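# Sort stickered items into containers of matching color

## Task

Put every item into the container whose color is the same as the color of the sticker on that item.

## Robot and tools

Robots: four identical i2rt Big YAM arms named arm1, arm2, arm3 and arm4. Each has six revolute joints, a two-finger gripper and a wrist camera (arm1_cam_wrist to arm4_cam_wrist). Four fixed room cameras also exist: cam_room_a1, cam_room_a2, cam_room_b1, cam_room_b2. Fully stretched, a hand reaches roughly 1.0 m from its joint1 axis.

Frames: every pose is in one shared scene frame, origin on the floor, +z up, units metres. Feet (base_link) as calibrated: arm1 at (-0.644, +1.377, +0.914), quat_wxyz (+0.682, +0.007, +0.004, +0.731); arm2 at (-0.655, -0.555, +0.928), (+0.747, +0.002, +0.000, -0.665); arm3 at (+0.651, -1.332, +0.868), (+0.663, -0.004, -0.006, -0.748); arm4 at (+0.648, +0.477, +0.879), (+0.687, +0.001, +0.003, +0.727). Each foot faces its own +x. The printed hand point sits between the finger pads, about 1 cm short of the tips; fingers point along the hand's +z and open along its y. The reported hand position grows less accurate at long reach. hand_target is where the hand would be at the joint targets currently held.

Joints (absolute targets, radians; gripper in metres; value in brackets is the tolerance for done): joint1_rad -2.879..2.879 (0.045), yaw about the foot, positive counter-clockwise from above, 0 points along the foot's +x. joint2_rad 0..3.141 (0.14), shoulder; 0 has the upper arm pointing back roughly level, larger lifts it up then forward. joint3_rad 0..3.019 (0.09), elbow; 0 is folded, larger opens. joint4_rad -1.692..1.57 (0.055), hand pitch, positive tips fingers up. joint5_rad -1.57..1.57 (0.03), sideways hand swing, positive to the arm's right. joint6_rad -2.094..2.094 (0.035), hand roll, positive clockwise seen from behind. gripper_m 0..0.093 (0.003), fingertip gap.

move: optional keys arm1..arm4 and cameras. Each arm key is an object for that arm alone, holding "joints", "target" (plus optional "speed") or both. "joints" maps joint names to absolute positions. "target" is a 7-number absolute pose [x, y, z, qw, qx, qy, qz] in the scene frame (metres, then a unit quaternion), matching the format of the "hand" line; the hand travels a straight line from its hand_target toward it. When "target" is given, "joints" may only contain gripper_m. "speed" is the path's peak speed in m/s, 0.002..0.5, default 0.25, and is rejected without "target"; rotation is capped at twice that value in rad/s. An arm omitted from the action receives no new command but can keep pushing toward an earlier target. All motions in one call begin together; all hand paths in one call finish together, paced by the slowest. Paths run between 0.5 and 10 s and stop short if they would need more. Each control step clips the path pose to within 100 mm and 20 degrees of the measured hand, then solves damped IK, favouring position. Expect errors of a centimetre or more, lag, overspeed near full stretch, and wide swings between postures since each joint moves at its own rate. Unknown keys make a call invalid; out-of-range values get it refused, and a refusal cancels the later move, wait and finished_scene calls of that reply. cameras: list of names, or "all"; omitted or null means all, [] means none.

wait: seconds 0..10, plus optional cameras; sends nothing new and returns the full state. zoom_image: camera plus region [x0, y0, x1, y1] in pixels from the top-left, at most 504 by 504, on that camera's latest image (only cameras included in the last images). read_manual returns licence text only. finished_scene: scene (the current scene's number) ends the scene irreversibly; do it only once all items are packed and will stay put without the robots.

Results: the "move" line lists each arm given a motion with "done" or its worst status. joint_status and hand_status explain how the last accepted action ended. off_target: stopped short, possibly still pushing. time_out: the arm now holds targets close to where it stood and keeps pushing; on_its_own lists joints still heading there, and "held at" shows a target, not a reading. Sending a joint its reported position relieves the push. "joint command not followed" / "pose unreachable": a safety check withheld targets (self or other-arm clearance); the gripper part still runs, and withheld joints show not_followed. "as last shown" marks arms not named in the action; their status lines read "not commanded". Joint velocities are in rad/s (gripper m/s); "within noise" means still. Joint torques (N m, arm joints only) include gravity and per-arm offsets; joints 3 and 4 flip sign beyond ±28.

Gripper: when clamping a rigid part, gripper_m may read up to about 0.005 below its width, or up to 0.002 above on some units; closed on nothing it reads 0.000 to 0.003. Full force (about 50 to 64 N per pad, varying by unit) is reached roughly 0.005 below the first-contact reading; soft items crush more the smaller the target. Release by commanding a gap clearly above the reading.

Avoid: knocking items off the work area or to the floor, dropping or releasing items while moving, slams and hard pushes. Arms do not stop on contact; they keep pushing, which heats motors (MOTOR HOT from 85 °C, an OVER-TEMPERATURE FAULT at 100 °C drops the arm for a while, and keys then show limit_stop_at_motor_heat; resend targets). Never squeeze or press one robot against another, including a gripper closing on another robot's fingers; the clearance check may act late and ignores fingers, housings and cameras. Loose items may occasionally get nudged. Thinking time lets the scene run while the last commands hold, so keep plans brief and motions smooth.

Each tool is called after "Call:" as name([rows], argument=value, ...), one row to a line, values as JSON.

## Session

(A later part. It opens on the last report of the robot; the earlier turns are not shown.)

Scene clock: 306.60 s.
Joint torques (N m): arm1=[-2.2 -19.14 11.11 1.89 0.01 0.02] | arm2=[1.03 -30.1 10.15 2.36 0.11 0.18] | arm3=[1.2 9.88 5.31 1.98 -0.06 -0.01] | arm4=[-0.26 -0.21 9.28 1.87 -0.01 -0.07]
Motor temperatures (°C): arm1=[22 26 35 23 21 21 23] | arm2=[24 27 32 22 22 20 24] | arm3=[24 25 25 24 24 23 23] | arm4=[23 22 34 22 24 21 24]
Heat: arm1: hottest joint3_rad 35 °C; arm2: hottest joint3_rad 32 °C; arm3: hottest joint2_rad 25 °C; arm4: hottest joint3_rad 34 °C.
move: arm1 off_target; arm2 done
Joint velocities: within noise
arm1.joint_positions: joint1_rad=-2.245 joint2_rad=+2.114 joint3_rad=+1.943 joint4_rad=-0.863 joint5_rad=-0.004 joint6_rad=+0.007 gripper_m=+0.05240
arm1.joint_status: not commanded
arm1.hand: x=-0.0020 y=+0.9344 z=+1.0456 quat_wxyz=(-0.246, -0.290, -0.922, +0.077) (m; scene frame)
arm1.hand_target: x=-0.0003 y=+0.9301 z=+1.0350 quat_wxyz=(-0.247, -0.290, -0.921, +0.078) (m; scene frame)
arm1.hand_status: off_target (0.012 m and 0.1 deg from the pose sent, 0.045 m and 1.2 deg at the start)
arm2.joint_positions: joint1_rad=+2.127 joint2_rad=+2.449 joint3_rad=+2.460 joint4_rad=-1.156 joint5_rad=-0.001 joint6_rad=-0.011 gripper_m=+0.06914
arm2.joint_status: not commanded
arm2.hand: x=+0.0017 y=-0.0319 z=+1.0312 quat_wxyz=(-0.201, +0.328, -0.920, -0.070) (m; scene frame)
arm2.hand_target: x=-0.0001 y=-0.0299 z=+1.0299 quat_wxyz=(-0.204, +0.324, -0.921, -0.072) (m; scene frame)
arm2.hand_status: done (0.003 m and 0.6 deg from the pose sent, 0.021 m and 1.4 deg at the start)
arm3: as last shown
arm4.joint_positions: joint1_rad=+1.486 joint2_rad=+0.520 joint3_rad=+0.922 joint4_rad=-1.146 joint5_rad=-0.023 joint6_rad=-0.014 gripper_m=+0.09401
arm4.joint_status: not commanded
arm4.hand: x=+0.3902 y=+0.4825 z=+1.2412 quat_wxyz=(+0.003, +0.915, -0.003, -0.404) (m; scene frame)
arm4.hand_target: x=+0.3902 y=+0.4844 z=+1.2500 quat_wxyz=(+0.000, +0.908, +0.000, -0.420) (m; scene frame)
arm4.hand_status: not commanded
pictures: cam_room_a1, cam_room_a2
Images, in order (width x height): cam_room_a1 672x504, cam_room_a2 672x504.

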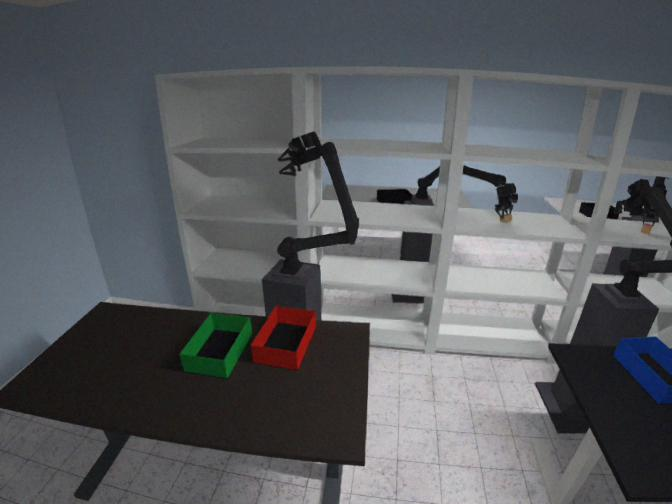

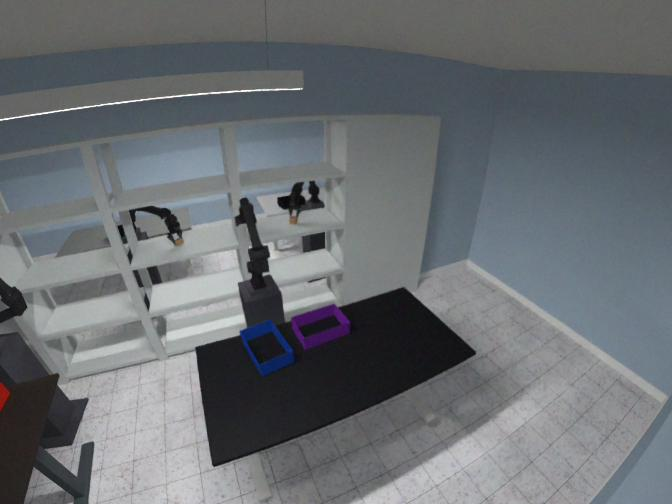

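Call:
move(arm1={"target":[0.0,0.93,1.02,0.2468,0.2905,0.9212,-0.0778],"speed":0.05}, arm2={"target":[0.0,-0.03,1.01,-0.2042,0.3235,-0.9211,-0.0717],"speed":0.05}, cameras=["arm1_cam_wrist","arm2_cam_wrist","cam_room_a1","cam_room_a2"])

Call:
zoom_image(camera="cam_room_a1", region=[470, 160, 550, 240])

Call:
zoom_image(camera="cam_room_a2", region=[260, 160, 340, 240])

Scene clock: 313.27 s.
Joint torques (N m): arm1=[-2.32 -17.85 10.03 1.77 0 0] | arm2=[0.85 -28.34 9.58 2.37 0.11 0.18] | arm3=[1.32 10.11 5.33 1.94 -0.05 0] | arm4=[0.56 0.03 9.32 1.7 -0.09 -0.08]
Motor temperatures (°C): arm1=[22 26 34 23 21 21 23] | arm2=[24 28 32 22 22 20 24] | arm3=[24 25 25 24 24 23 23] | arm4=[23 22 34 22 24 21 24]
Heat: arm1: hottest joint3_rad 34 °C; arm2: hottest joint3_rad 32 °C; arm3: hottest joint2_rad 25 °C; arm4: hottest joint3_rad 34 °C.
move: arm1 off_target; arm2 off_target
Joint velocities: within noise
arm1.joint_positions: joint1_rad=-2.245 joint2_rad=+2.114 joint3_rad=+1.930 joint4_rad=-0.827 joint5_rad=-0.005 joint6_rad=+0.007 gripper_m=+0.05240
arm1.joint_status: not commanded
arm1.hand: x=+0.0013 y=+0.9322 z=+1.0437 quat_wxyz=(-0.257, -0.289, -0.919, +0.080) (m; scene frame)
arm1.hand_target: x=-0.0006 y=+0.9304 z=+1.0203 quat_wxyz=(-0.247, -0.290, -0.921, +0.078) (m; scene frame)
arm1.hand_status: off_target (0.024 m and 1.2 deg from the pose sent, 0.026 m and 0.1 deg at the start)
arm2.joint_positions: joint1_rad=+2.127 joint2_rad=+2.430 joint3_rad=+2.417 joint4_rad=-1.104 joint5_rad=-0.001 joint6_rad=-0.011 gripper_m=+0.06914
arm2.joint_status: not commanded
arm2.hand: x=+0.0036 y=-0.0304 z=+1.0308 quat_wxyz=(-0.214, +0.327, -0.918, -0.075) (m; scene frame)
arm2.hand_target: x=-0.0003 y=-0.0302 z=+1.0102 quat_wxyz=(-0.204, +0.324, -0.921, -0.072) (m; scene frame)
arm2.hand_status: off_target (0.021 m and 1.3 deg from the pose sent, 0.021 m and 0.6 deg at the start)
arm3, arm4: as last shown
pictures: arm1_cam_wrist, arm2_cam_wrist, cam_room_a1, cam_room_a2
Images, in order (width x height): arm1_cam_wrist 672x504, arm2_cam_wrist 672x504, cam_room_a1 672x504, cam_room_a2 672x504.

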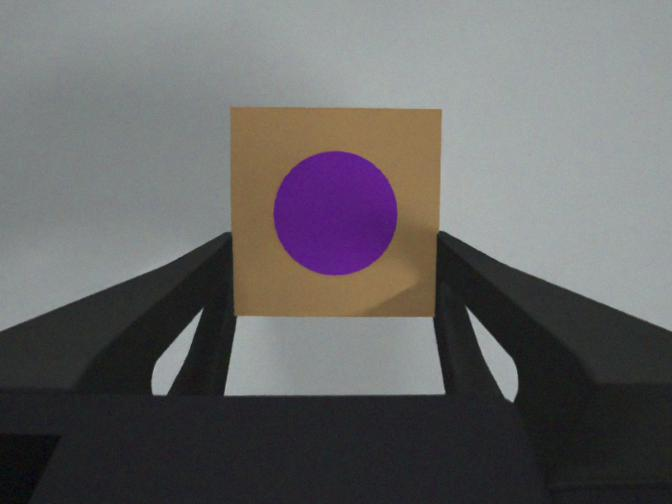

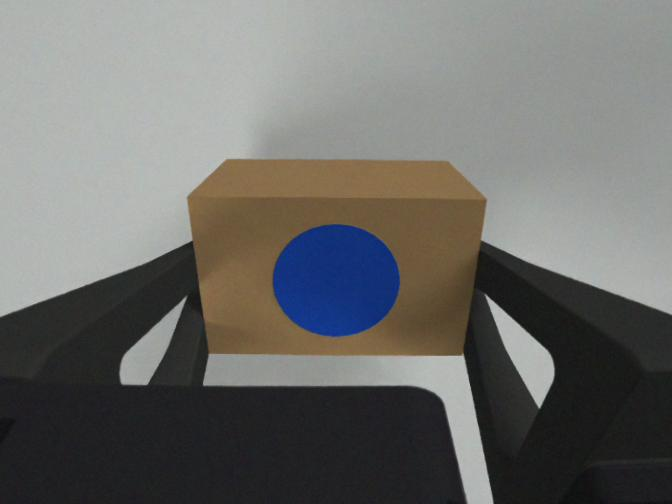

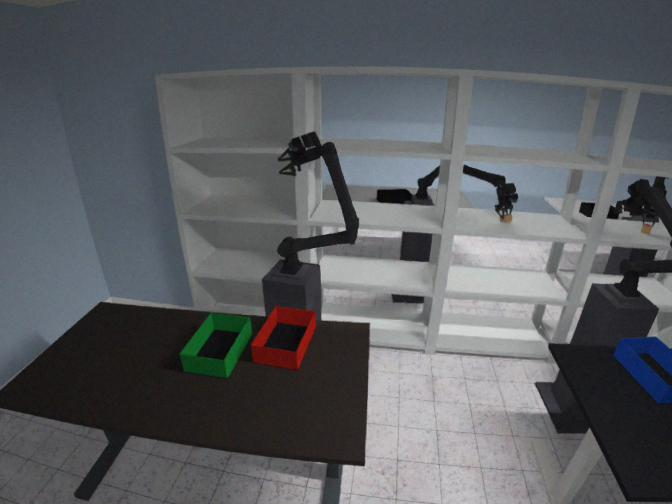

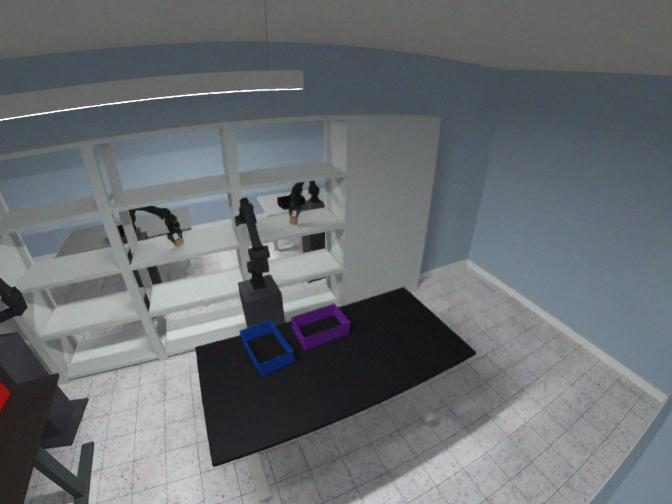

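Scaled by 6.300.

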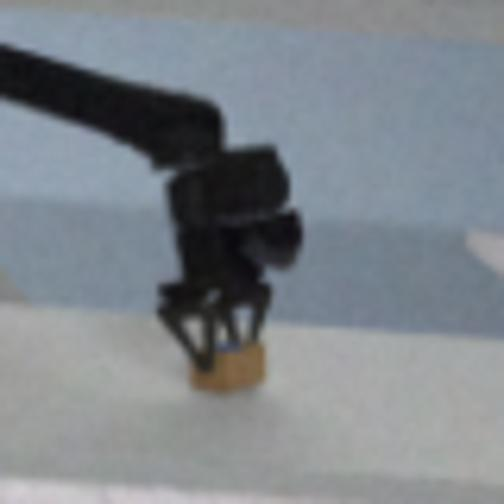

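Scaled by 6.300.

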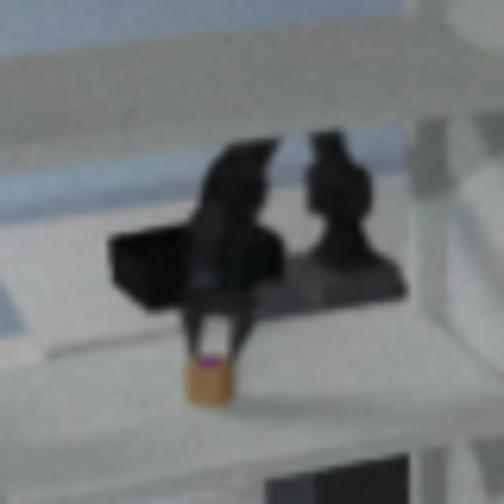

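Call:
move(arm1={"joints":{"gripper_m":0.065},"target":[0.0,0.932,1.04,0.2468,0.2905,0.9212,-0.0778]}, arm2={"joints":{"gripper_m":0.08},"target":[0.0,-0.03,1.028,-0.2042,0.3235,-0.9211,-0.0717]}, cameras=["arm1_cam_wrist","arm2_cam_wrist"])

Scene clock: 318.63 s.
Joint torques (N m): arm1=[-1.9 -20.01 13.29 0.95 0.1 0.04] | arm2=[1.08 -28.45 13.44 1.05 0.11 0.18] | arm3=[1.26 9.99 5.35 1.95 -0.05 0] | arm4=[0.21 -0.15 9.46 1.91 -0.06 -0.08]
Motor temperatures (°C): arm1=[22 26 34 23 21 21 23] | arm2=[24 29 31 22 22 20 24] | arm3=[24 25 25 24 24 23 23] | arm4=[23 22 34 22 24 21 24]
Heat: arm1: hottest joint3_rad 34 °C; arm2: hottest joint3_rad 31 °C; arm3: hottest joint2_rad 25 °C; arm4: hottest joint3_rad 34 °C.
move: arm1 done; arm2 done
Joint velocities: within noise
arm1.joint_positions: joint1_rad=-2.245 joint2_rad=+2.119 joint3_rad=+1.920 joint4_rad=-0.841 joint5_rad=-0.005 joint6_rad=+0.007 gripper_m=+0.06496
arm1.joint_status: all done
arm1.hand: x=-0.0035 y=+0.9355 z=+1.0333 quat_wxyz=(-0.244, -0.290, -0.922, +0.076) (m; scene frame)
arm1.hand_target: x=-0.0002 y=+0.9321 z=+1.0399 quat_wxyz=(-0.247, -0.290, -0.921, +0.078) (m; scene frame)
arm1.hand_status: done (0.008 m and 0.4 deg from the pose sent, 0.004 m and 1.2 deg at the start)
arm2.joint_positions: joint1_rad=+2.127 joint2_rad=+2.430 joint3_rad=+2.411 joint4_rad=-1.116 joint5_rad=-0.001 joint6_rad=-0.011 gripper_m=+0.07992
arm2.joint_status: all done
arm2.hand: x=+0.0005 y=-0.0329 z=+1.0267 quat_wxyz=(-0.205, +0.328, -0.919, -0.072) (m; scene frame)
arm2.hand_target: x=-0.0001 y=-0.0300 z=+1.0279 quat_wxyz=(-0.204, +0.324, -0.921, -0.072) (m; scene frame)
arm2.hand_status: done (0.003 m and 0.5 deg from the pose sent, 0.005 m and 1.3 deg at the start)
arm3, arm4: as last shown
pictures: arm1_cam_wrist, arm2_cam_wrist
Images, in order (width x height): arm1_cam_wrist 672x504, arm2_cam_wrist 672x504.

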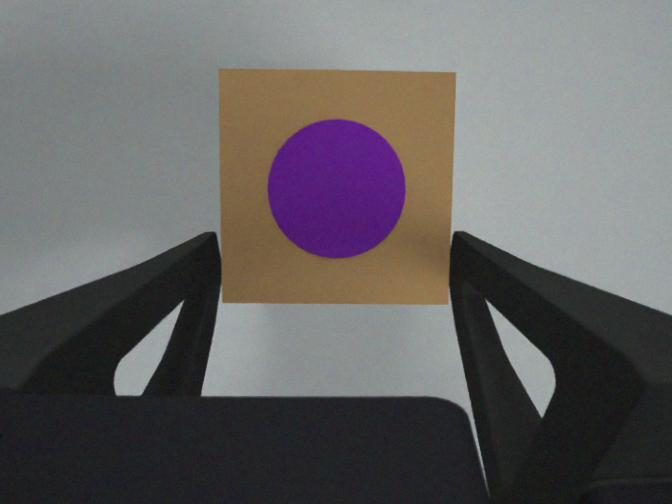

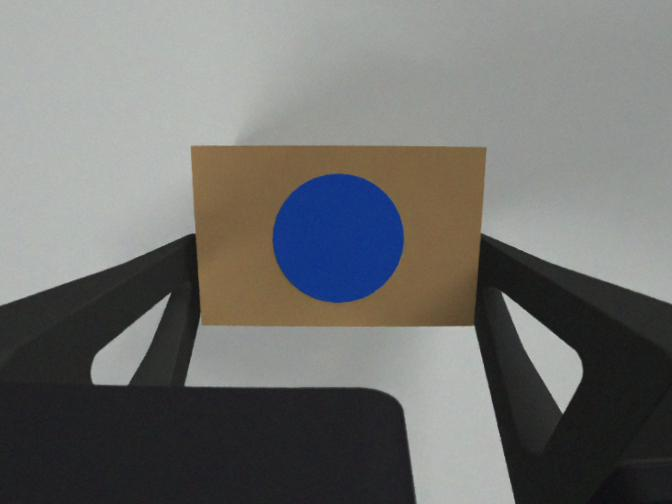

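Call:
move(arm1={"joints":{"gripper_m":0.093},"target":[-0.05,0.967,1.14,0.2468,0.2905,0.9212,-0.0778]}, arm2={"joints":{"gripper_m":0.093},"target":[-0.04,-0.065,1.12,-0.2042,0.3235,-0.9211,-0.0717]}, cameras=["arm1_cam_wrist","arm2_cam_wrist"])

Call:
move(arm1={"target":[-0.39,1.20,1.23,0.2468,0.2905,0.9212,-0.0778]}, arm2={"target":[-0.42,-0.37,1.24,-0.2042,0.3235,-0.9211,-0.0717]}, arm4={"joints":{"joint1_rad":0.91,"joint2_rad":0.8,"joint3_rad":1.06,"joint4_rad":-1.3,"joint5_rad":0,"joint6_rad":0}}, cameras=["arm1_cam_wrist","arm2_cam_wrist","arm4_cam_wrist"])

Scene clock: 329.70 s.
Joint torques (N m): arm1=[-2.2 -16.44 11.93 0.77 0.06 0.04] | arm2=[0.73 -24.53 10.7 1.17 0.06 0.15] | arm3=[1.32 10.05 5.34 1.96 -0.06 -0.01] | arm4=[0.21 -0.15 9.36 1.87 -0.07 -0.1]
Motor temperatures (°C): arm1=[22 27 34 23 21 21 22] | arm2=[24 30 31 22 22 20 24] | arm3=[24 25 25 24 24 23 23] | arm4=[23 22 34 22 24 21 24]
Heat: arm1: hottest joint3_rad 34 °C; arm2: hottest joint3_rad 31 °C; arm3: hottest joint2_rad 25 °C; arm4: hottest joint3_rad 34 °C.
move: arm1 done; arm2 off_target
Joint velocities: within noise
arm1.joint_positions: joint1_rad=-2.245 joint2_rad=+1.898 joint3_rad=+1.853 joint4_rad=-0.975 joint5_rad=-0.005 joint6_rad=+0.007 gripper_m=+0.09293
arm1.joint_status: all done
arm1.hand: x=-0.0494 y=+0.9682 z=+1.1441 quat_wxyz=(-0.253, -0.289, -0.920, +0.079) (m; scene frame)
arm1.hand_target: x=-0.0501 y=+0.9670 z=+1.1400 quat_wxyz=(-0.247, -0.290, -0.921, +0.078) (m; scene frame)
arm1.hand_status: done (0.004 m and 0.7 deg from the pose sent, 0.120 m and 0.4 deg at the start)
arm2.joint_positions: joint1_rad=+2.127 joint2_rad=+2.186 joint3_rad=+2.274 joint4_rad=-1.174 joint5_rad=-0.001 joint6_rad=-0.011 gripper_m=+0.09289
arm2.joint_status: all done
arm2.hand: x=-0.0370 y=-0.0630 z=+1.1471 quat_wxyz=(-0.228, +0.326, -0.914, -0.080) (m; scene frame)
arm2.hand_target: x=-0.0403 y=-0.0652 z=+1.1203 quat_wxyz=(-0.204, +0.324, -0.921, -0.072) (m; scene frame)
arm2.hand_status: off_target (0.027 m and 3.0 deg from the pose sent, 0.107 m and 0.5 deg at the start)
arm3.joint_positions: joint1_rad=+0.075 joint2_rad=+0.276 joint3_rad=+1.523 joint4_rad=-1.599 joint5_rad=-0.185 joint6_rad=-0.597 gripper_m=+0.09396
arm3.joint_status: not commanded
arm3.hand: x=+0.6803 y=-1.3506 z=+1.4452 quat_wxyz=(-0.326, -0.350, -0.735, +0.481) (m; scene frame)
arm3.hand_target: x=+0.6804 y=-1.3484 z=+1.4507 quat_wxyz=(-0.328, -0.347, -0.731, +0.487) (m; scene frame)
arm3.hand_status: not commanded
arm4: as last shown
pictures: arm1_cam_wrist, arm2_cam_wrist
Images, in order (width x height): arm1_cam_wrist 672x504, arm2_cam_wrist 672x504.

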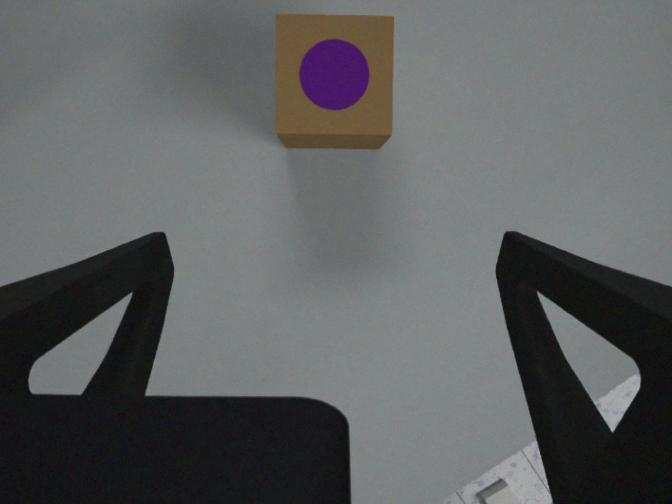

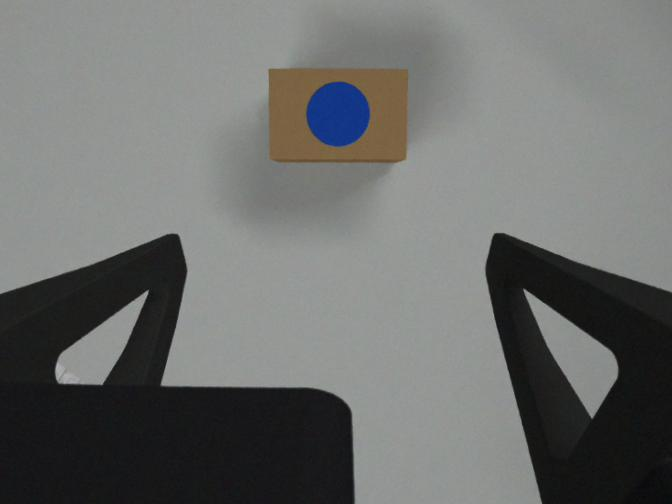

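Scene clock: 332.37 s.
Joint torques (N m): arm1=[-3.08 0.26 11.22 0.72 -0.05 -0.04] | arm2=[0.56 -3.37 10.33 1.16 -0.02 0.12] | arm3=[1.2 10.11 5.37 1.96 -0.05 -0.01] | arm4=[0.62 -3.78 11.56 0.43 0.12 0.15]
Motor temperatures (°C): arm1=[22 27 34 23 21 21 22] | arm2=[24 29 31 22 22 20 24] | arm3=[24 25 25 24 24 23 23] | arm4=[23 22 34 22 24 21 24]
Heat: arm1: hottest joint3_rad 34 °C; arm2: hottest joint3_rad 31 °C; arm3: hottest joint2_rad 25 °C; arm4: hottest joint3_rad 34 °C.
move: arm1 done; arm2 off_target; arm4 done
Joint velocities: within noise
arm1.joint_positions: joint1_rad=-2.250 joint2_rad=+0.790 joint3_rad=+1.014 joint4_rad=-1.239 joint5_rad=-0.010 joint6_rad=+0.002 gripper_m=+0.09293
arm1.joint_status: not commanded
arm1.hand: x=-0.3878 y=+1.2023 z=+1.2329 quat_wxyz=(-0.256, -0.289, -0.919, +0.079) (m; scene frame)
arm1.hand_target: x=-0.3900 y=+1.2000 z=+1.2301 quat_wxyz=(-0.247, -0.291, -0.921, +0.078) (m; scene frame)
arm1.hand_status: done (0.004 m and 1.0 deg from the pose sent, 0.421 m and 0.7 deg at the start)
arm2.joint_positions: joint1_rad=+2.127 joint2_rad=+0.837 joint3_rad=+1.062 joint4_rad=-1.322 joint5_rad=-0.001 joint6_rad=-0.011 gripper_m=+0.09289
arm2.joint_status: not commanded
arm2.hand: x=-0.4184 y=-0.3675 z=+1.2529 quat_wxyz=(-0.223, +0.326, -0.915, -0.078) (m; scene frame)
arm2.hand_target: x=-0.4201 y=-0.3701 z=+1.2403 quat_wxyz=(-0.204, +0.324, -0.921, -0.072) (m; scene frame)
arm2.hand_status: off_target (0.013 m and 2.4 deg from the pose sent, 0.500 m and 3.0 deg at the start)
arm3: as last shown
arm4.joint_positions: joint1_rad=+0.913 joint2_rad=+0.810 joint3_rad=+1.025 joint4_rad=-1.289 joint5_rad=-0.001 joint6_rad=-0.011 gripper_m=+0.09401
arm4.joint_status: all done
arm4.hand: x=+0.4018 y=+0.6485 z=+1.1968 quat_wxyz=(-0.071, +0.927, -0.282, -0.236) (m; scene frame)
arm4.hand_target: x=+0.4027 y=+0.6495 z=+1.2155 quat_wxyz=(-0.076, +0.921, -0.288, -0.252) (m; scene frame)
arm4.hand_status: not commanded
pictures: arm1_cam_wrist, arm2_cam_wrist, arm4_cam_wrist
Images, in order (width x height): arm1_cam_wrist 672x504, arm2_cam_wrist 672x504, arm4_cam_wrist 672x504.

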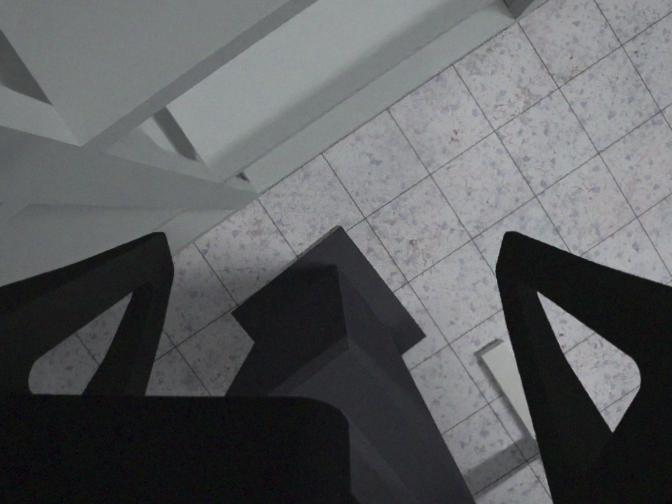

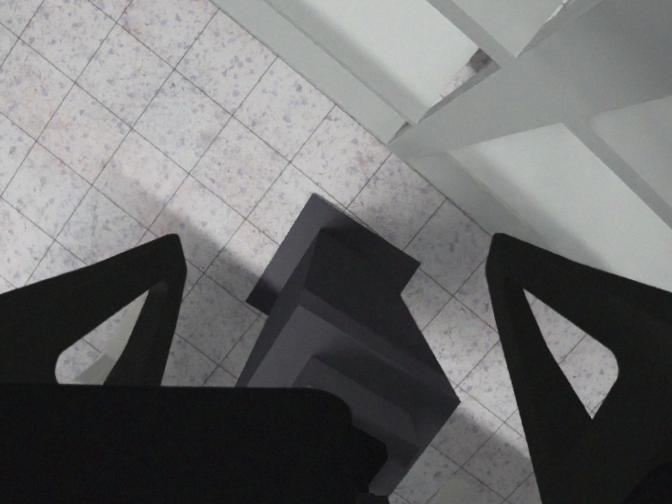

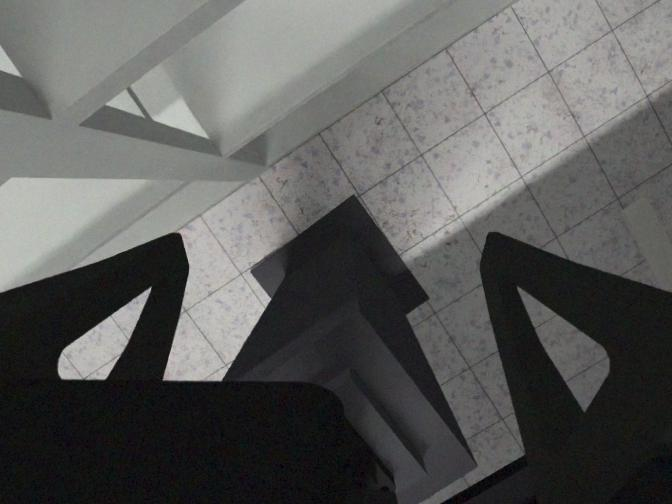

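Call:
move(arm4={"target":[0.045,0.902,1.13,-0.0727,0.9254,-0.2918,-0.2307]}, cameras=["arm4_cam_wrist"])

Scene clock: 340.10 s.
Joint torques (N m): arm1=[-2.43 0.97 11.07 0.92 -0.06 -0.02] | arm2=[0.56 -3.43 10.32 1.2 -0.03 0.12] | arm3=[1.2 10.11 5.34 1.96 -0.05 0] | arm4=[0.26 -21.83 13.08 0.39 0.21 0.16]
Motor temperatures (°C): arm1=[22 26 34 23 21 21 22] | arm2=[24 29 32 22 22 20 24] | arm3=[24 25 25 24 24 23 23] | arm4=[23 22 34 22 24 21 24]
Heat: arm1: hottest joint3_rad 34 °C; arm2: hottest joint3_rad 32 °C; arm3: hottest joint2_rad 25 °C; arm4: hottest joint3_rad 34 °C.
move: arm4 off_target
Joint velocities: within noise
arm1, arm2, arm3: as last shown
arm1.hand: x=-0.3878 y=+1.2023 z=+1.2329 quat_wxyz=(-0.255, -0.288, -0.919, +0.079) (m; scene frame)
arm4.joint_positions: joint1_rad=+0.913 joint2_rad=+1.978 joint3_rad=+1.993 joint4_rad=-1.122 joint5_rad=+0.002 joint6_rad=-0.011 gripper_m=+0.09401
arm4.joint_status: not commanded
arm4.hand: x=+0.0507 y=+0.8894 z=+1.1180 quat_wxyz=(-0.068, +0.931, -0.284, -0.221) (m; scene frame)
arm4.hand_target: x=+0.0457 y=+0.9014 z=+1.1300 quat_wxyz=(-0.073, +0.925, -0.292, -0.231) (m; scene frame)
arm4.hand_status: off_target (0.018 m and 1.7 deg from the pose sent, 0.443 m and 1.3 deg at the start)
pictures: arm4_cam_wrist
Images, in order (width x height): arm4_cam_wrist 672x504.

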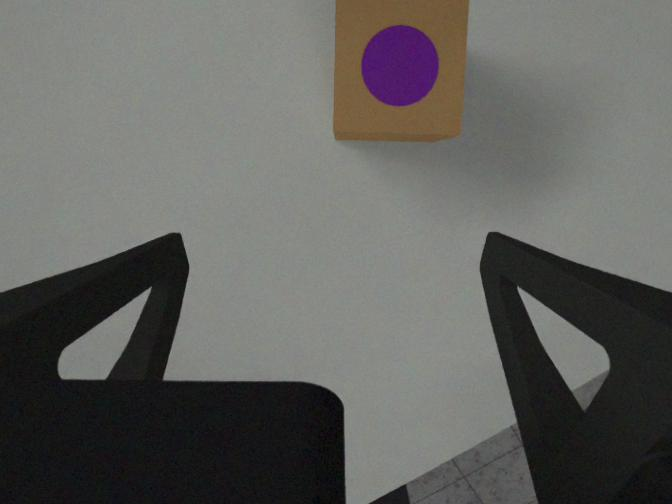

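Call:
move(arm4={"target":[0.018,0.950,1.12,-0.0727,0.9254,-0.2918,-0.2307],"speed":0.2}, cameras=[])

Call:
move(arm4={"target":[0.018,0.950,1.035,-0.0727,0.9254,-0.2918,-0.2307],"speed":0.15}, cameras=["arm4_cam_wrist"])

Scene clock: 349.30 s.
Joint torques (N m): arm1=[-2.84 -0.03 11.4 0.8 -0.03 -0.02] | arm2=[0.5 -3.43 10.32 1.18 -0.04 0.12] | arm3=[1.26 10.11 5.3 1.95 -0.04 0] | arm4=[1.26 -23.65 12.92 0.34 -0.05 -0.09]
Motor temperatures (°C): arm1=[22 26 35 23 21 21 22] | arm2=[24 28 32 22 22 20 23] | arm3=[24 25 25 24 24 23 23] | arm4=[23 23 37 22 24 21 24]
Heat: arm1: hottest joint3_rad 35 °C; arm2: hottest joint3_rad 32 °C; arm3: hottest joint2_rad 25 °C; arm4: hottest joint3_rad 37 °C.
move: arm4 off_target
Joint velocities: within noise
arm1, arm2, arm3: as last shown
arm4.joint_positions: joint1_rad=+0.870 joint2_rad=+2.150 joint3_rad=+2.265 joint4_rad=-1.211 joint5_rad=-0.007 joint6_rad=-0.017 gripper_m=+0.09401
arm4.joint_status: not commanded
arm4.hand: x=+0.0265 y=+0.9443 z=+1.1157 quat_wxyz=(-0.071, +0.925, -0.299, -0.225) (m; scene frame)
arm4.hand_target: x=+0.0185 y=+0.9497 z=+1.1198 quat_wxyz=(-0.073, +0.925, -0.292, -0.232) (m; scene frame)
arm4.hand_status: off_target (0.011 m and 1.1 deg from the pose sent, 0.069 m and 1.7 deg at the start)
pictures: none
No camera images: "cameras" was empty.

Scene clock: 350.47 s.
Joint torques (N m): arm1=[-2.2 0.26 11.34 0.83 -0.01 -0.07] | arm2=[0.5 -3.43 10.33 1.17 -0.02 0.12] | arm3=[1.26 10.17 5.34 1.96 -0.04 0] | arm4=[0.97 -24.23 9.29 1.28 -0.05 -0.11]
Motor temperatures (°C): arm1=[22 26 35 23 21 21 22] | arm2=[24 28 32 22 22 20 23] | arm3=[24 25 25 24 24 23 23] | arm4=[23 23 37 22 24 21 24]
Heat: arm1: hottest joint3_rad 35 °C; arm2: hottest joint3_rad 32 °C; arm3: hottest joint2_rad 25 °C; arm4: hottest joint3_rad 37 °C.
move: arm4 off_target
Joint velocities: within noise
arm1, arm2, arm3: as last shown
arm4.joint_positions: joint1_rad=+0.870 joint2_rad=+2.150 joint3_rad=+2.084 joint4_rad=-1.014 joint5_rad=-0.007 joint6_rad=-0.018 gripper_m=+0.09401
arm4.joint_status: not commanded
arm4.hand: x=+0.0219 y=+0.9473 z=+1.0491 quat_wxyz=(-0.073, +0.923, -0.298, -0.233) (m; scene frame)
arm4.hand_target: x=+0.0184 y=+0.9498 z=+1.0351 quat_wxyz=(-0.073, +0.925, -0.292, -0.231) (m; scene frame)
arm4.hand_status: off_target (0.015 m and 0.8 deg from the pose sent, 0.081 m and 1.1 deg at the start)
pictures: arm4_cam_wrist
Images, in order (width x height): arm4_cam_wrist 672x504.

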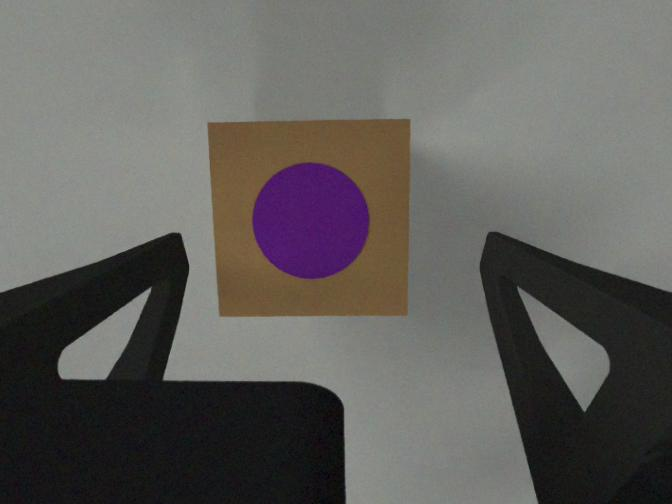

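Call:
move(arm4={"target":[0.014,0.944,1.014,-0.0727,0.9254,-0.2918,-0.2307],"speed":0.1}, cameras=[])

Call:
move(arm4={"joints":{"gripper_m":0.045}}, cameras=["arm4_cam_wrist"])

Scene clock: 354.60 s.
Joint torques (N m): arm1=[-2.67 0.38 11.19 0.94 -0.06 -0.04] | arm2=[0.62 -3.37 10.33 1.16 -0.03 0.12] | arm3=[1.2 9.99 5.34 1.99 -0.05 -0.01] | arm4=[1.49 -23.59 8.76 1.39 0.13 0.02]
Motor temperatures (°C): arm1=[21 26 35 23 21 21 22] | arm2=[24 28 32 22 22 20 23] | arm3=[24 25 25 24 24 23 23] | arm4=[23 24 37 22 24 21 24]
Heat: arm1: hottest joint3_rad 35 °C; arm2: hottest joint3_rad 32 °C; arm3: hottest joint2_rad 25 °C; arm4: hottest joint3_rad 37 °C.
move: arm4 off_target
Joint velocities: within noise
arm1, arm2, arm3: as last shown
arm4.joint_positions: joint1_rad=+0.870 joint2_rad=+2.150 joint3_rad=+2.043 joint4_rad=-0.963 joint5_rad=-0.007 joint6_rad=-0.019 gripper_m=+0.09401
arm4.joint_status: not commanded
arm4.hand: x=+0.0212 y=+0.9477 z=+1.0346 quat_wxyz=(-0.075, +0.922, -0.298, -0.237) (m; scene frame)
arm4.hand_target: x=+0.0147 y=+0.9437 z=+1.0143 quat_wxyz=(-0.073, +0.925, -0.292, -0.231) (m; scene frame)
arm4.hand_status: off_target (0.022 m and 1.1 deg from the pose sent, 0.036 m and 0.8 deg at the start)
pictures: none
No camera images: "cameras" was empty.

Scene clock: 355.20 s.
Joint torques (N m): arm1=[-1.96 0.26 11.3 0.91 -0.06 -0.02] | arm2=[0.5 -3.43 10.32 1.18 -0.03 0.12] | arm3=[1.26 10.17 5.33 1.94 -0.06 0] | arm4=[1.79 -23.88 8.76 1.31 0.14 -0.01]
Motor temperatures (°C): arm1=[21 26 35 23 21 21 22] | arm2=[24 28 32 22 22 20 23] | arm3=[24 25 25 24 24 23 23] | arm4=[23 24 37 22 24 21 24]
Heat: arm1: hottest joint3_rad 35 °C; arm2: hottest joint3_rad 32 °C; arm3: hottest joint2_rad 25 °C; arm4: hottest joint3_rad 37 °C.
move: arm4 off_target
Joint velocities: arm1=[within noise] | arm2=[within noise] | arm3=[within noise] | arm4=[-0.005 -0.015 -0.012 0.002 -0.037 -0.154 0]
arm1, arm2, arm3: as last shown
arm4.joint_positions: joint1_rad=+0.872 joint2_rad=+2.150 joint3_rad=+2.043 joint4_rad=-0.962 joint5_rad=-0.007 joint6_rad=-0.019 gripper_m=+0.05323
arm4.joint_status: gripper_m off_target (ended at +0.05325, target +0.04500)
arm4.hand: x=+0.0206 y=+0.9472 z=+1.0347 quat_wxyz=(-0.075, +0.922, -0.297, -0.238) (m; scene frame)
arm4.hand_target: x=+0.0145 y=+0.9435 z=+1.0143 quat_wxyz=(-0.073, +0.925, -0.292, -0.231) (m; scene frame)
arm4.hand_status: not commanded
pictures: arm4_cam_wrist
Images, in order (width x height): arm4_cam_wrist 672x504.

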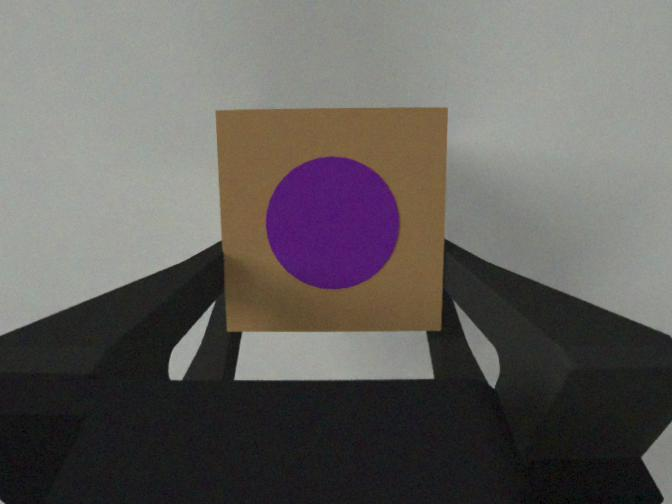

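Call:
move(arm4={"target":[0.40,0.65,1.23,-0.0727,0.9254,-0.2918,-0.2307],"speed":0.35}, cameras=[])

Call:
move(arm4={"joints":{"joint1_rad":-1.09,"joint2_rad":1.4,"joint3_rad":1.15,"joint4_rad":-0.8,"joint5_rad":0,"joint6_rad":0}}, cameras=["arm4_cam_wrist"])

Scene clock: 372.07 s.
Joint torques (N m): arm1=[-3.14 0.09 11.08 0.92 -0.1 -0.02] | arm2=[0.44 -3.43 10.33 1.17 -0.03 0.12] | arm3=[1.32 9.99 5.35 1.95 -0.06 -0.02] | arm4=[1.55 -2.84 9.02 0.55 0.21 0.18]
Motor temperatures (°C): arm1=[21 25 35 23 21 21 22] | arm2=[24 27 32 22 22 20 23] | arm3=[24 25 25 24 24 23 23] | arm4=[23 26 37 22 24 21 25]
Heat: arm1: hottest joint3_rad 35 °C; arm2: hottest joint3_rad 32 °C; arm3: hottest joint2_rad 25 °C; arm4: hottest joint3_rad 37 °C.
move: arm4 done
Joint velocities: within noise
arm1, arm2, arm3: as last shown
arm4.joint_positions: joint1_rad=+0.912 joint2_rad=+0.839 joint3_rad=+1.132 joint4_rad=-1.364 joint5_rad=+0.010 joint6_rad=-0.001 gripper_m=+0.05323
arm4.joint_status: not commanded
arm4.hand: x=+0.4012 y=+0.6517 z=+1.2319 quat_wxyz=(-0.076, +0.925, -0.288, -0.236) (m; scene frame)
arm4.hand_target: x=+0.4000 y=+0.6500 z=+1.2299 quat_wxyz=(-0.073, +0.925, -0.292, -0.231) (m; scene frame)
arm4.hand_status: done (0.003 m and 0.8 deg from the pose sent, 0.520 m and 1.1 deg at the start)
pictures: none
No camera images: "cameras" was empty.

Scene clock: 374.07 s.
Joint torques (N m): arm1=[-2.84 -0.09 11.38 0.9 -0.08 -0.04] | arm2=[0.56 -3.43 10.35 1.14 -0.03 0.12] | arm3=[1.26 10.05 5.33 1.92 -0.05 -0.01] | arm4=[1.26 -15.15 10.06 0.96 -0.01 0.04]
Motor temperatures (°C): arm1=[21 25 35 23 21 21 22] | arm2=[24 27 32 22 22 20 23] | arm3=[24 25 25 24 24 23 23] | arm4=[23 26 36 22 24 21 25]
Heat: arm1: hottest joint3_rad 35 °C; arm2: hottest joint3_rad 32 °C; arm3: hottest joint2_rad 25 °C; arm4: hottest joint3_rad 36 °C.
move: arm4 done
Joint velocities: within noise
arm1, arm2: as last shown
arm3.joint_positions: joint1_rad=+0.075 joint2_rad=+0.276 joint3_rad=+1.523 joint4_rad=-1.599 joint5_rad=-0.185 joint6_rad=-0.597 gripper_m=+0.09396
arm3.joint_status: not commanded
arm3.hand: x=+0.6803 y=-1.3506 z=+1.4452 quat_wxyz=(-0.326, -0.350, -0.735, +0.481) (m; scene frame)
arm3.hand_target: x=+0.6804 y=-1.3484 z=+1.4507 quat_wxyz=(-0.328, -0.347, -0.731, +0.487) (m; scene frame)
arm3.hand_status: not commanded
arm4.joint_positions: joint1_rad=-1.098 joint2_rad=+1.420 joint3_rad=+1.132 joint4_rad=-0.804 joint5_rad=+0.002 joint6_rad=-0.001 gripper_m=+0.05327
arm4.joint_status: all done
arm4.hand: x=+1.0908 y=+0.7353 z=+1.0645 quat_wxyz=(-0.226, +0.254, -0.938, -0.060) (m; scene frame)
arm4.hand_target: x=+1.0931 y=+0.7421 z=+1.0835 quat_wxyz=(-0.245, +0.257, -0.932, -0.067) (m; scene frame)
arm4.hand_status: not commanded
pictures: arm4_cam_wrist
Images, in order (width x height): arm4_cam_wrist 672x504.

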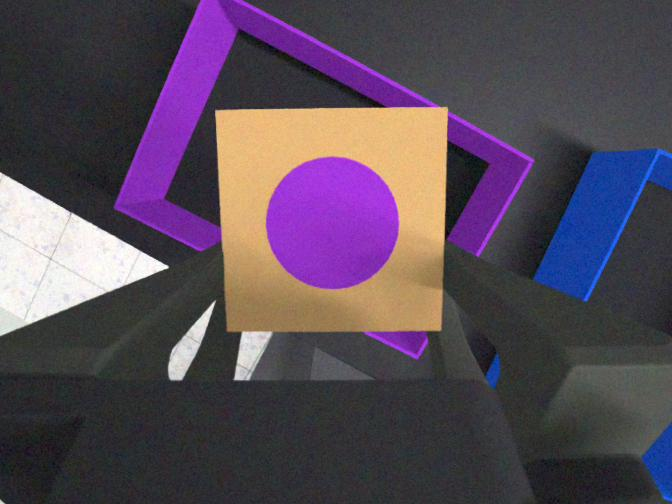

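Call:
move(arm4={"target":[1.095,0.752,0.79,-0.2254,0.2517,-0.9392,-0.0604],"speed":0.2}, cameras=["arm4_cam_wrist","cam_room_a2"])

Call:
zoom_image(camera="cam_room_a2", region=[230, 260, 370, 380])

Scene clock: 383.03 s.
Joint torques (N m): arm1=[-2.55 -0.03 11.25 0.83 -0.07 -0.01] | arm2=[0.44 -3.43 10.35 1.17 -0.04 0.12] | arm3=[1.2 10.05 5.33 1.94 -0.06 0] | arm4=[1.26 -15.91 5.14 1.44 0.23 0.17]
Motor temperatures (°C): arm1=[21 25 35 23 21 21 22] | arm2=[24 27 32 22 22 20 23] | arm3=[24 25 25 24 24 23 23] | arm4=[23 25 35 22 24 21 26]
Heat: arm1: hottest joint3_rad 35 °C; arm2: hottest joint3_rad 32 °C; arm3: hottest joint2_rad 25 °C; arm4: hottest joint3_rad 35 °C.
move: arm4 done
Joint velocities: within noise
arm1.joint_positions: joint1_rad=-2.250 joint2_rad=+0.790 joint3_rad=+1.014 joint4_rad=-1.239 joint5_rad=-0.010 joint6_rad=+0.002 gripper_m=+0.09293
arm1.joint_status: not commanded
arm1.hand: x=-0.3878 y=+1.2023 z=+1.2329 quat_wxyz=(-0.255, -0.288, -0.919, +0.079) (m; scene frame)
arm1.hand_target: x=-0.3900 y=+1.2000 z=+1.2301 quat_wxyz=(-0.247, -0.291, -0.921, +0.078) (m; scene frame)
arm1.hand_status: not commanded
arm2.joint_positions: joint1_rad=+2.127 joint2_rad=+0.837 joint3_rad=+1.062 joint4_rad=-1.322 joint5_rad=-0.001 joint6_rad=-0.011 gripper_m=+0.09289
arm2.joint_status: not commanded
arm2.hand: x=-0.4184 y=-0.3675 z=+1.2529 quat_wxyz=(-0.223, +0.326, -0.915, -0.078) (m; scene frame)
arm2.hand_target: x=-0.4201 y=-0.3701 z=+1.2403 quat_wxyz=(-0.204, +0.324, -0.921, -0.072) (m; scene frame)
arm2.hand_status: not commanded
arm3: as last shown
arm4.joint_positions: joint1_rad=-1.080 joint2_rad=+1.921 joint3_rad=+0.888 joint4_rad=-0.075 joint5_rad=+0.011 joint6_rad=+0.015 gripper_m=+0.05327
arm4.joint_status: not commanded
arm4.hand: x=+1.0936 y=+0.7464 z=+0.7908 quat_wxyz=(-0.219, +0.255, -0.940, -0.058) (m; scene frame)
arm4.hand_target: x=+1.0950 y=+0.7520 z=+0.7901 quat_wxyz=(-0.225, +0.252, -0.939, -0.060) (m; scene frame)
arm4.hand_status: done (0.006 m and 0.9 deg from the pose sent, 0.275 m and 0.4 deg at the start)
pictures: arm4_cam_wrist, cam_room_a2
Images, in order (width x height): arm4_cam_wrist 672x504, cam_room_a2 672x504.

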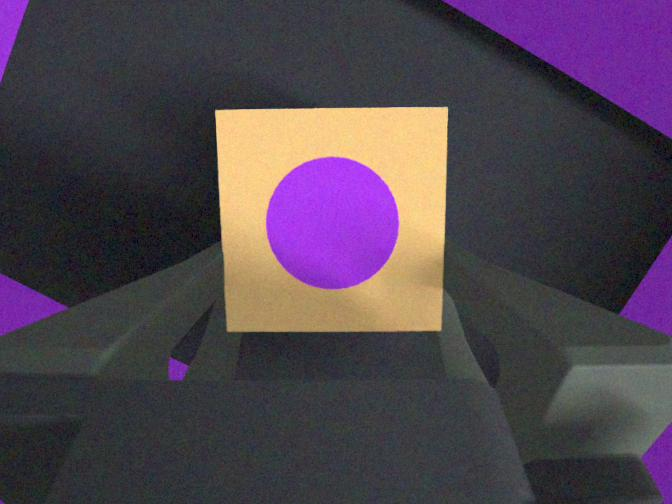

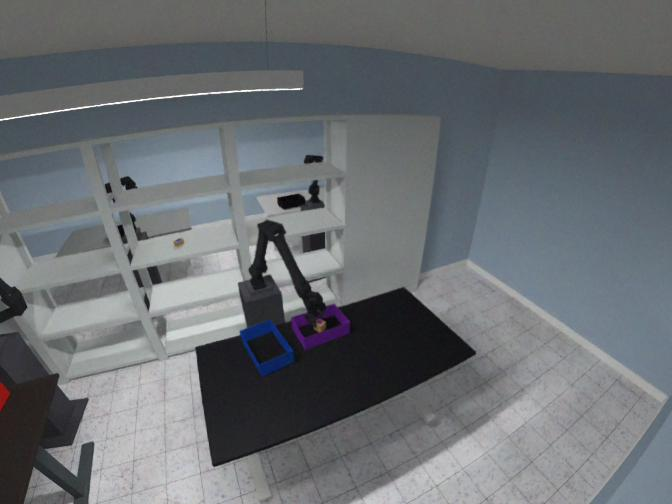

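Scaled by 3.600.

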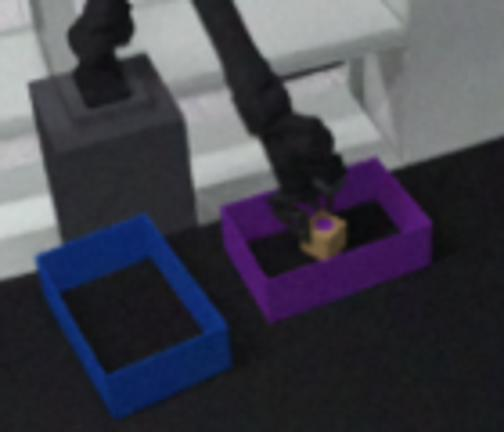

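Continue down slowly until contact.

Call:
move(arm4={"target":[1.095,0.752,0.755,-0.2254,0.2517,-0.9392,-0.0604],"speed":0.06}, cameras=["arm4_cam_wrist"])

Scene clock: 388.53 s.
Joint torques (N m): arm1=[-3.14 0.32 11.43 0.85 -0.02 -0.1] | arm2=[0.44 -3.49 10.33 1.14 -0.02 0.12] | arm3=[1.26 10.23 5.35 2 -0.05 -0.02] | arm4=[1.38 -15.62 5.01 1.32 0.18 0.18]
Motor temperatures (°C): arm1=[21 25 35 23 21 21 22] | arm2=[24 27 32 22 22 20 23] | arm3=[24 25 25 24 24 23 23] | arm4=[23 25 35 22 24 21 26]
Heat: arm1: hottest joint3_rad 35 °C; arm2: hottest joint3_rad 32 °C; arm3: hottest joint2_rad 25 °C; arm4: hottest joint3_rad 35 °C.
move: arm4 done
Joint velocities: within noise
arm1, arm2, arm3: as last shown
arm4.joint_positions: joint1_rad=-1.080 joint2_rad=+1.999 joint3_rad=+0.888 joint4_rad=+0.014 joint5_rad=+0.011 joint6_rad=+0.016 gripper_m=+0.05327
arm4.joint_status: not commanded
arm4.hand: x=+1.0949 y=+0.7471 z=+0.7619 quat_wxyz=(-0.224, +0.254, -0.939, -0.059) (m; scene frame)
arm4.hand_target: x=+1.0948 y=+0.7519 z=+0.7551 quat_wxyz=(-0.225, +0.252, -0.939, -0.060) (m; scene frame)
arm4.hand_status: done (0.008 m and 0.3 deg from the pose sent, 0.036 m and 0.9 deg at the start)
pictures: arm4_cam_wrist
Images, in order (width x height): arm4_cam_wrist 672x504.

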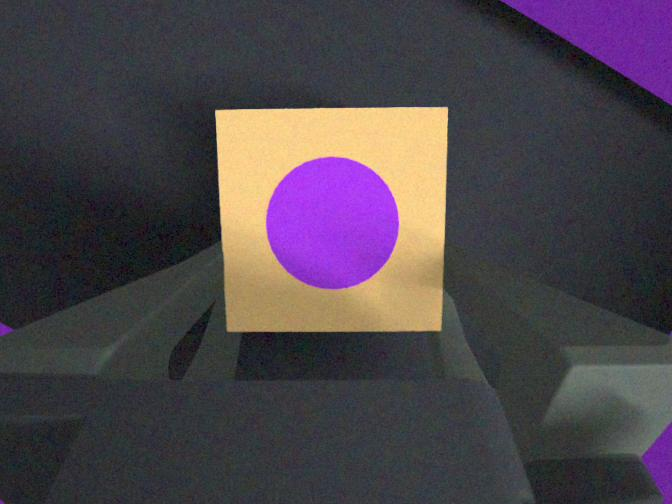

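Call:
move(arm4={"target":[1.095,0.752,0.735,-0.2254,0.2517,-0.9392,-0.0604],"speed":0.06}, cameras=["arm4_cam_wrist"])

Scene clock: 392.07 s.
Joint torques (N m): arm1=[-2.9 -0.26 11.3 0.98 -0.04 -0.05] | arm2=[0.44 -3.37 10.33 1.16 -0.03 0.13] | arm3=[1.26 10.05 5.34 1.92 -0.05 0] | arm4=[1.26 -12.28 5.08 1.02 0.2 0.15]
Motor temperatures (°C): arm1=[21 25 35 23 21 21 22] | arm2=[24 26 32 22 22 20 23] | arm3=[24 25 25 24 24 23 23] | arm4=[23 25 34 22 24 21 26]
Heat: arm1: hottest joint3_rad 35 °C; arm2: hottest joint3_rad 32 °C; arm3: hottest joint2_rad 25 °C; arm4: hottest joint3_rad 34 °C.
move: arm4 off_target
Joint velocities: within noise
arm1, arm2, arm3: as last shown
arm4.joint_positions: joint1_rad=-1.080 joint2_rad=+2.015 joint3_rad=+0.888 joint4_rad=+0.068 joint5_rad=+0.011 joint6_rad=+0.018 gripper_m=+0.05327
arm4.joint_status: not commanded
arm4.hand: x=+1.1014 y=+0.7511 z=+0.7600 quat_wxyz=(-0.242, +0.252, -0.935, -0.065) (m; scene frame)
arm4.hand_target: x=+1.0940 y=+0.7513 z=+0.7361 quat_wxyz=(-0.225, +0.252, -0.939, -0.060) (m; scene frame)
arm4.hand_status: off_target (0.026 m and 2.0 deg from the pose sent, 0.027 m and 0.3 deg at the start)
pictures: arm4_cam_wrist
Images, in order (width x height): arm4_cam_wrist 672x504.

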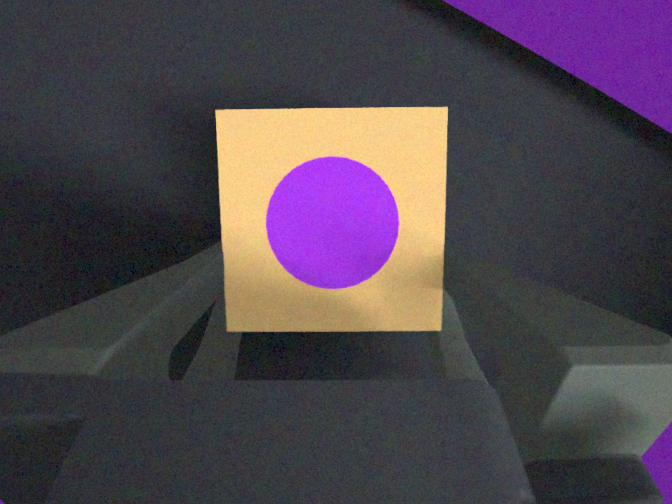

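Call:
move(arm4={"joints":{"gripper_m":0.075},"target":[1.095,0.752,0.757,-0.2254,0.2517,-0.9392,-0.0604]}, cameras=[])

Call:
move(arm4={"joints":{"gripper_m":0.093},"target":[1.05,0.72,1.0,-0.2254,0.2517,-0.9392,-0.0604],"speed":0.3}, cameras=["arm4_cam_wrist"])

Call:
move(arm4={"joints":{"joint1_rad":2.2,"joint2_rad":0.8,"joint3_rad":1.06,"joint4_rad":-1.3,"joint5_rad":0,"joint6_rad":0}}, cameras=[])

Scene clock: 399.50 s.
Joint torques (N m): arm1=[-2.49 0.15 11.32 0.94 -0.05 -0.03] | arm2=[0.38 -3.43 10.32 1.18 -0.03 0.13] | arm3=[1.26 10.11 5.33 1.96 -0.05 -0.01] | arm4=[1.08 -18.49 4.63 0.28 0.2 0.16]
Motor temperatures (°C): arm1=[21 25 35 23 21 21 22] | arm2=[24 26 32 22 22 20 23] | arm3=[24 25 25 24 24 23 23] | arm4=[23 25 33 22 24 21 26]
Heat: arm1: hottest joint3_rad 35 °C; arm2: hottest joint3_rad 32 °C; arm3: hottest joint2_rad 25 °C; arm4: hottest joint3_rad 33 °C.
move: arm4 done
Joint velocities: within noise
arm1, arm2, arm3: as last shown
arm4.joint_positions: joint1_rad=-1.080 joint2_rad=+2.029 joint3_rad=+0.888 joint4_rad=+0.037 joint5_rad=+0.012 joint6_rad=+0.018 gripper_m=+0.07491
arm4.joint_status: all done
arm4.hand: x=+1.0928 y=+0.7457 z=+0.7496 quat_wxyz=(-0.221, +0.253, -0.940, -0.058) (m; scene frame)
arm4.hand_target: x=+1.0950 y=+0.7520 z=+0.7570 quat_wxyz=(-0.226, +0.252, -0.939, -0.061) (m; scene frame)
arm4.hand_status: done (0.010 m and 0.6 deg from the pose sent, 0.007 m and 2.0 deg at the start)
pictures: none
No camera images: "cameras" was empty.

Scene clock: 401.07 s.
Joint torques (N m): arm1=[-2.55 -0.15 11.34 1.05 -0.03 -0.07] | arm2=[0.38 -3.37 10.32 1.17 -0.03 0.12] | arm3=[1.2 10.05 5.38 1.95 -0.05 -0.01] | arm4=[0.79 -10.7 11 0.34 0.02 0.05]
Motor temperatures (°C): arm1=[21 25 35 23 21 21 22] | arm2=[24 26 32 22 22 20 23] | arm3=[24 25 25 24 24 23 23] | arm4=[23 25 33 22 24 21 26]
Heat: arm1: hottest joint3_rad 35 °C; arm2: hottest joint3_rad 32 °C; arm3: hottest joint2_rad 25 °C; arm4: hottest joint3_rad 33 °C.
move: arm4 off_target
Joint velocities: within noise
arm1, arm2, arm3: as last shown
arm4.joint_positions: joint1_rad=-1.080 joint2_rad=+1.369 joint3_rad=+0.863 joint4_rad=-0.612 joint5_rad=+0.013 joint6_rad=+0.019 gripper_m=+0.09289
arm4.joint_status: all done
arm4.hand: x=+1.0376 y=+0.7119 z=+0.9854 quat_wxyz=(-0.215, +0.253, -0.942, -0.056) (m; scene frame)
arm4.hand_target: x=+1.0494 y=+0.7197 z=+1.0001 quat_wxyz=(-0.226, +0.252, -0.939, -0.061) (m; scene frame)
arm4.hand_status: off_target (0.021 m and 1.4 deg from the pose sent, 0.255 m and 0.6 deg at the start)
pictures: arm4_cam_wrist
Images, in order (width x height): arm4_cam_wrist 672x504.

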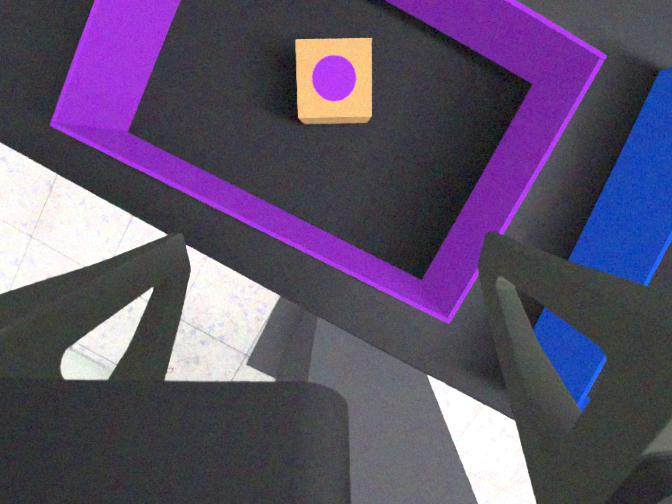

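Scene clock: 403.50 s.
Joint torques (N m): arm1=[-2.67 -0.21 11.37 0.88 -0.07 -0.07] | arm2=[0.38 -3.49 10.32 1.16 -0.03 0.12] | arm3=[1.26 10.17 5.39 1.98 -0.05 -0.01] | arm4=[0.79 -3.02 10.7 0.42 0.17 -0.07]
Motor temperatures (°C): arm1=[21 25 35 23 21 21 22] | arm2=[24 26 32 22 22 20 23] | arm3=[24 25 25 24 24 23 23] | arm4=[23 25 33 22 24 21 26]
Heat: arm1: hottest joint3_rad 35 °C; arm2: hottest joint3_rad 32 °C; arm3: hottest joint2_rad 25 °C; arm4: hottest joint3_rad 33 °C.
move: arm4 done
Joint velocities: within noise
arm1, arm2, arm3: as last shown
arm4.joint_positions: joint1_rad=+2.197 joint2_rad=+0.800 joint3_rad=+1.036 joint4_rad=-1.289 joint5_rad=-0.003 joint6_rad=+0.011 gripper_m=+0.09294
arm4.joint_status: all done
arm4.hand: x=+0.4169 y=+0.2893 z=+1.2064 quat_wxyz=(+0.089, +0.912, +0.319, -0.243) (m; scene frame)
arm4.hand_target: x=+0.4168 y=+0.2888 z=+1.2166 quat_wxyz=(+0.089, +0.908, +0.324, -0.250) (m; scene frame)
arm4.hand_status: not commanded
pictures: none
No camera images: "cameras" was empty.

Call:
move(arm4={"target":[0.04,0.0,1.125,0.0814,0.9138,0.3263,-0.2278]}, cameras=["arm4_cam_wrist"])

Scene clock: 411.60 s.
Joint torques (N m): arm1=[-2.43 -0.79 11.25 0.98 -0.04 -0.05] | arm2=[0.5 -3.55 10.33 1.14 -0.03 0.12] | arm3=[1.26 10.05 5.31 1.95 -0.04 0] | arm4=[0.38 -23.18 13.08 0.46 -0.03 -0.04]
Motor temperatures (°C): arm1=[21 25 35 23 21 21 22] | arm2=[24 26 32 22 22 20 23] | arm3=[24 25 25 24 24 23 23] | arm4=[23 24 34 22 24 21 25]
Heat: arm1: hottest joint3_rad 35 °C; arm2: hottest joint3_rad 32 °C; arm3: hottest joint2_rad 25 °C; arm4: hottest joint3_rad 34 °C.
move: arm4 off_target
Joint velocities: within noise
arm1, arm2, arm3: as last shown
arm4.joint_positions: joint1_rad=+2.187 joint2_rad=+2.103 joint3_rad=+2.185 joint4_rad=-1.187 joint5_rad=-0.007 joint6_rad=-0.005 gripper_m=+0.09294
arm4.joint_status: not commanded
arm4.hand: x=+0.0521 y=+0.0018 z=+1.1172 quat_wxyz=(+0.080, +0.917, +0.324, -0.220) (m; scene frame)
arm4.hand_target: x=+0.0405 y=+0.0006 z=+1.1250 quat_wxyz=(+0.082, +0.914, +0.326, -0.229) (m; scene frame)
arm4.hand_status: off_target (0.014 m and 1.1 deg from the pose sent, 0.482 m and 2.2 deg at the start)
pictures: arm4_cam_wrist
Images, in order (width x height): arm4_cam_wrist 672x504.

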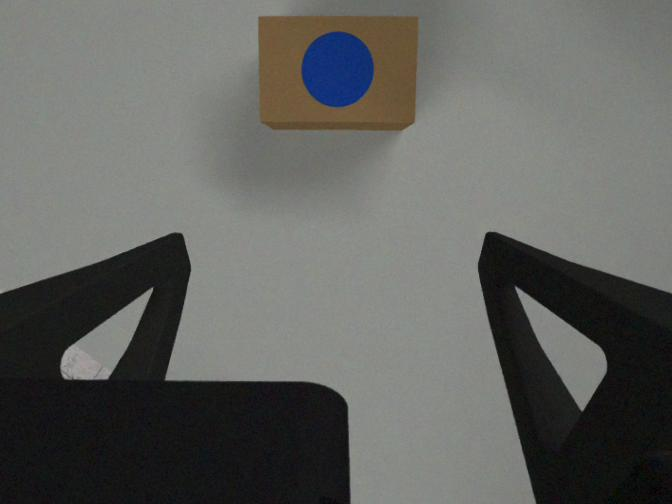

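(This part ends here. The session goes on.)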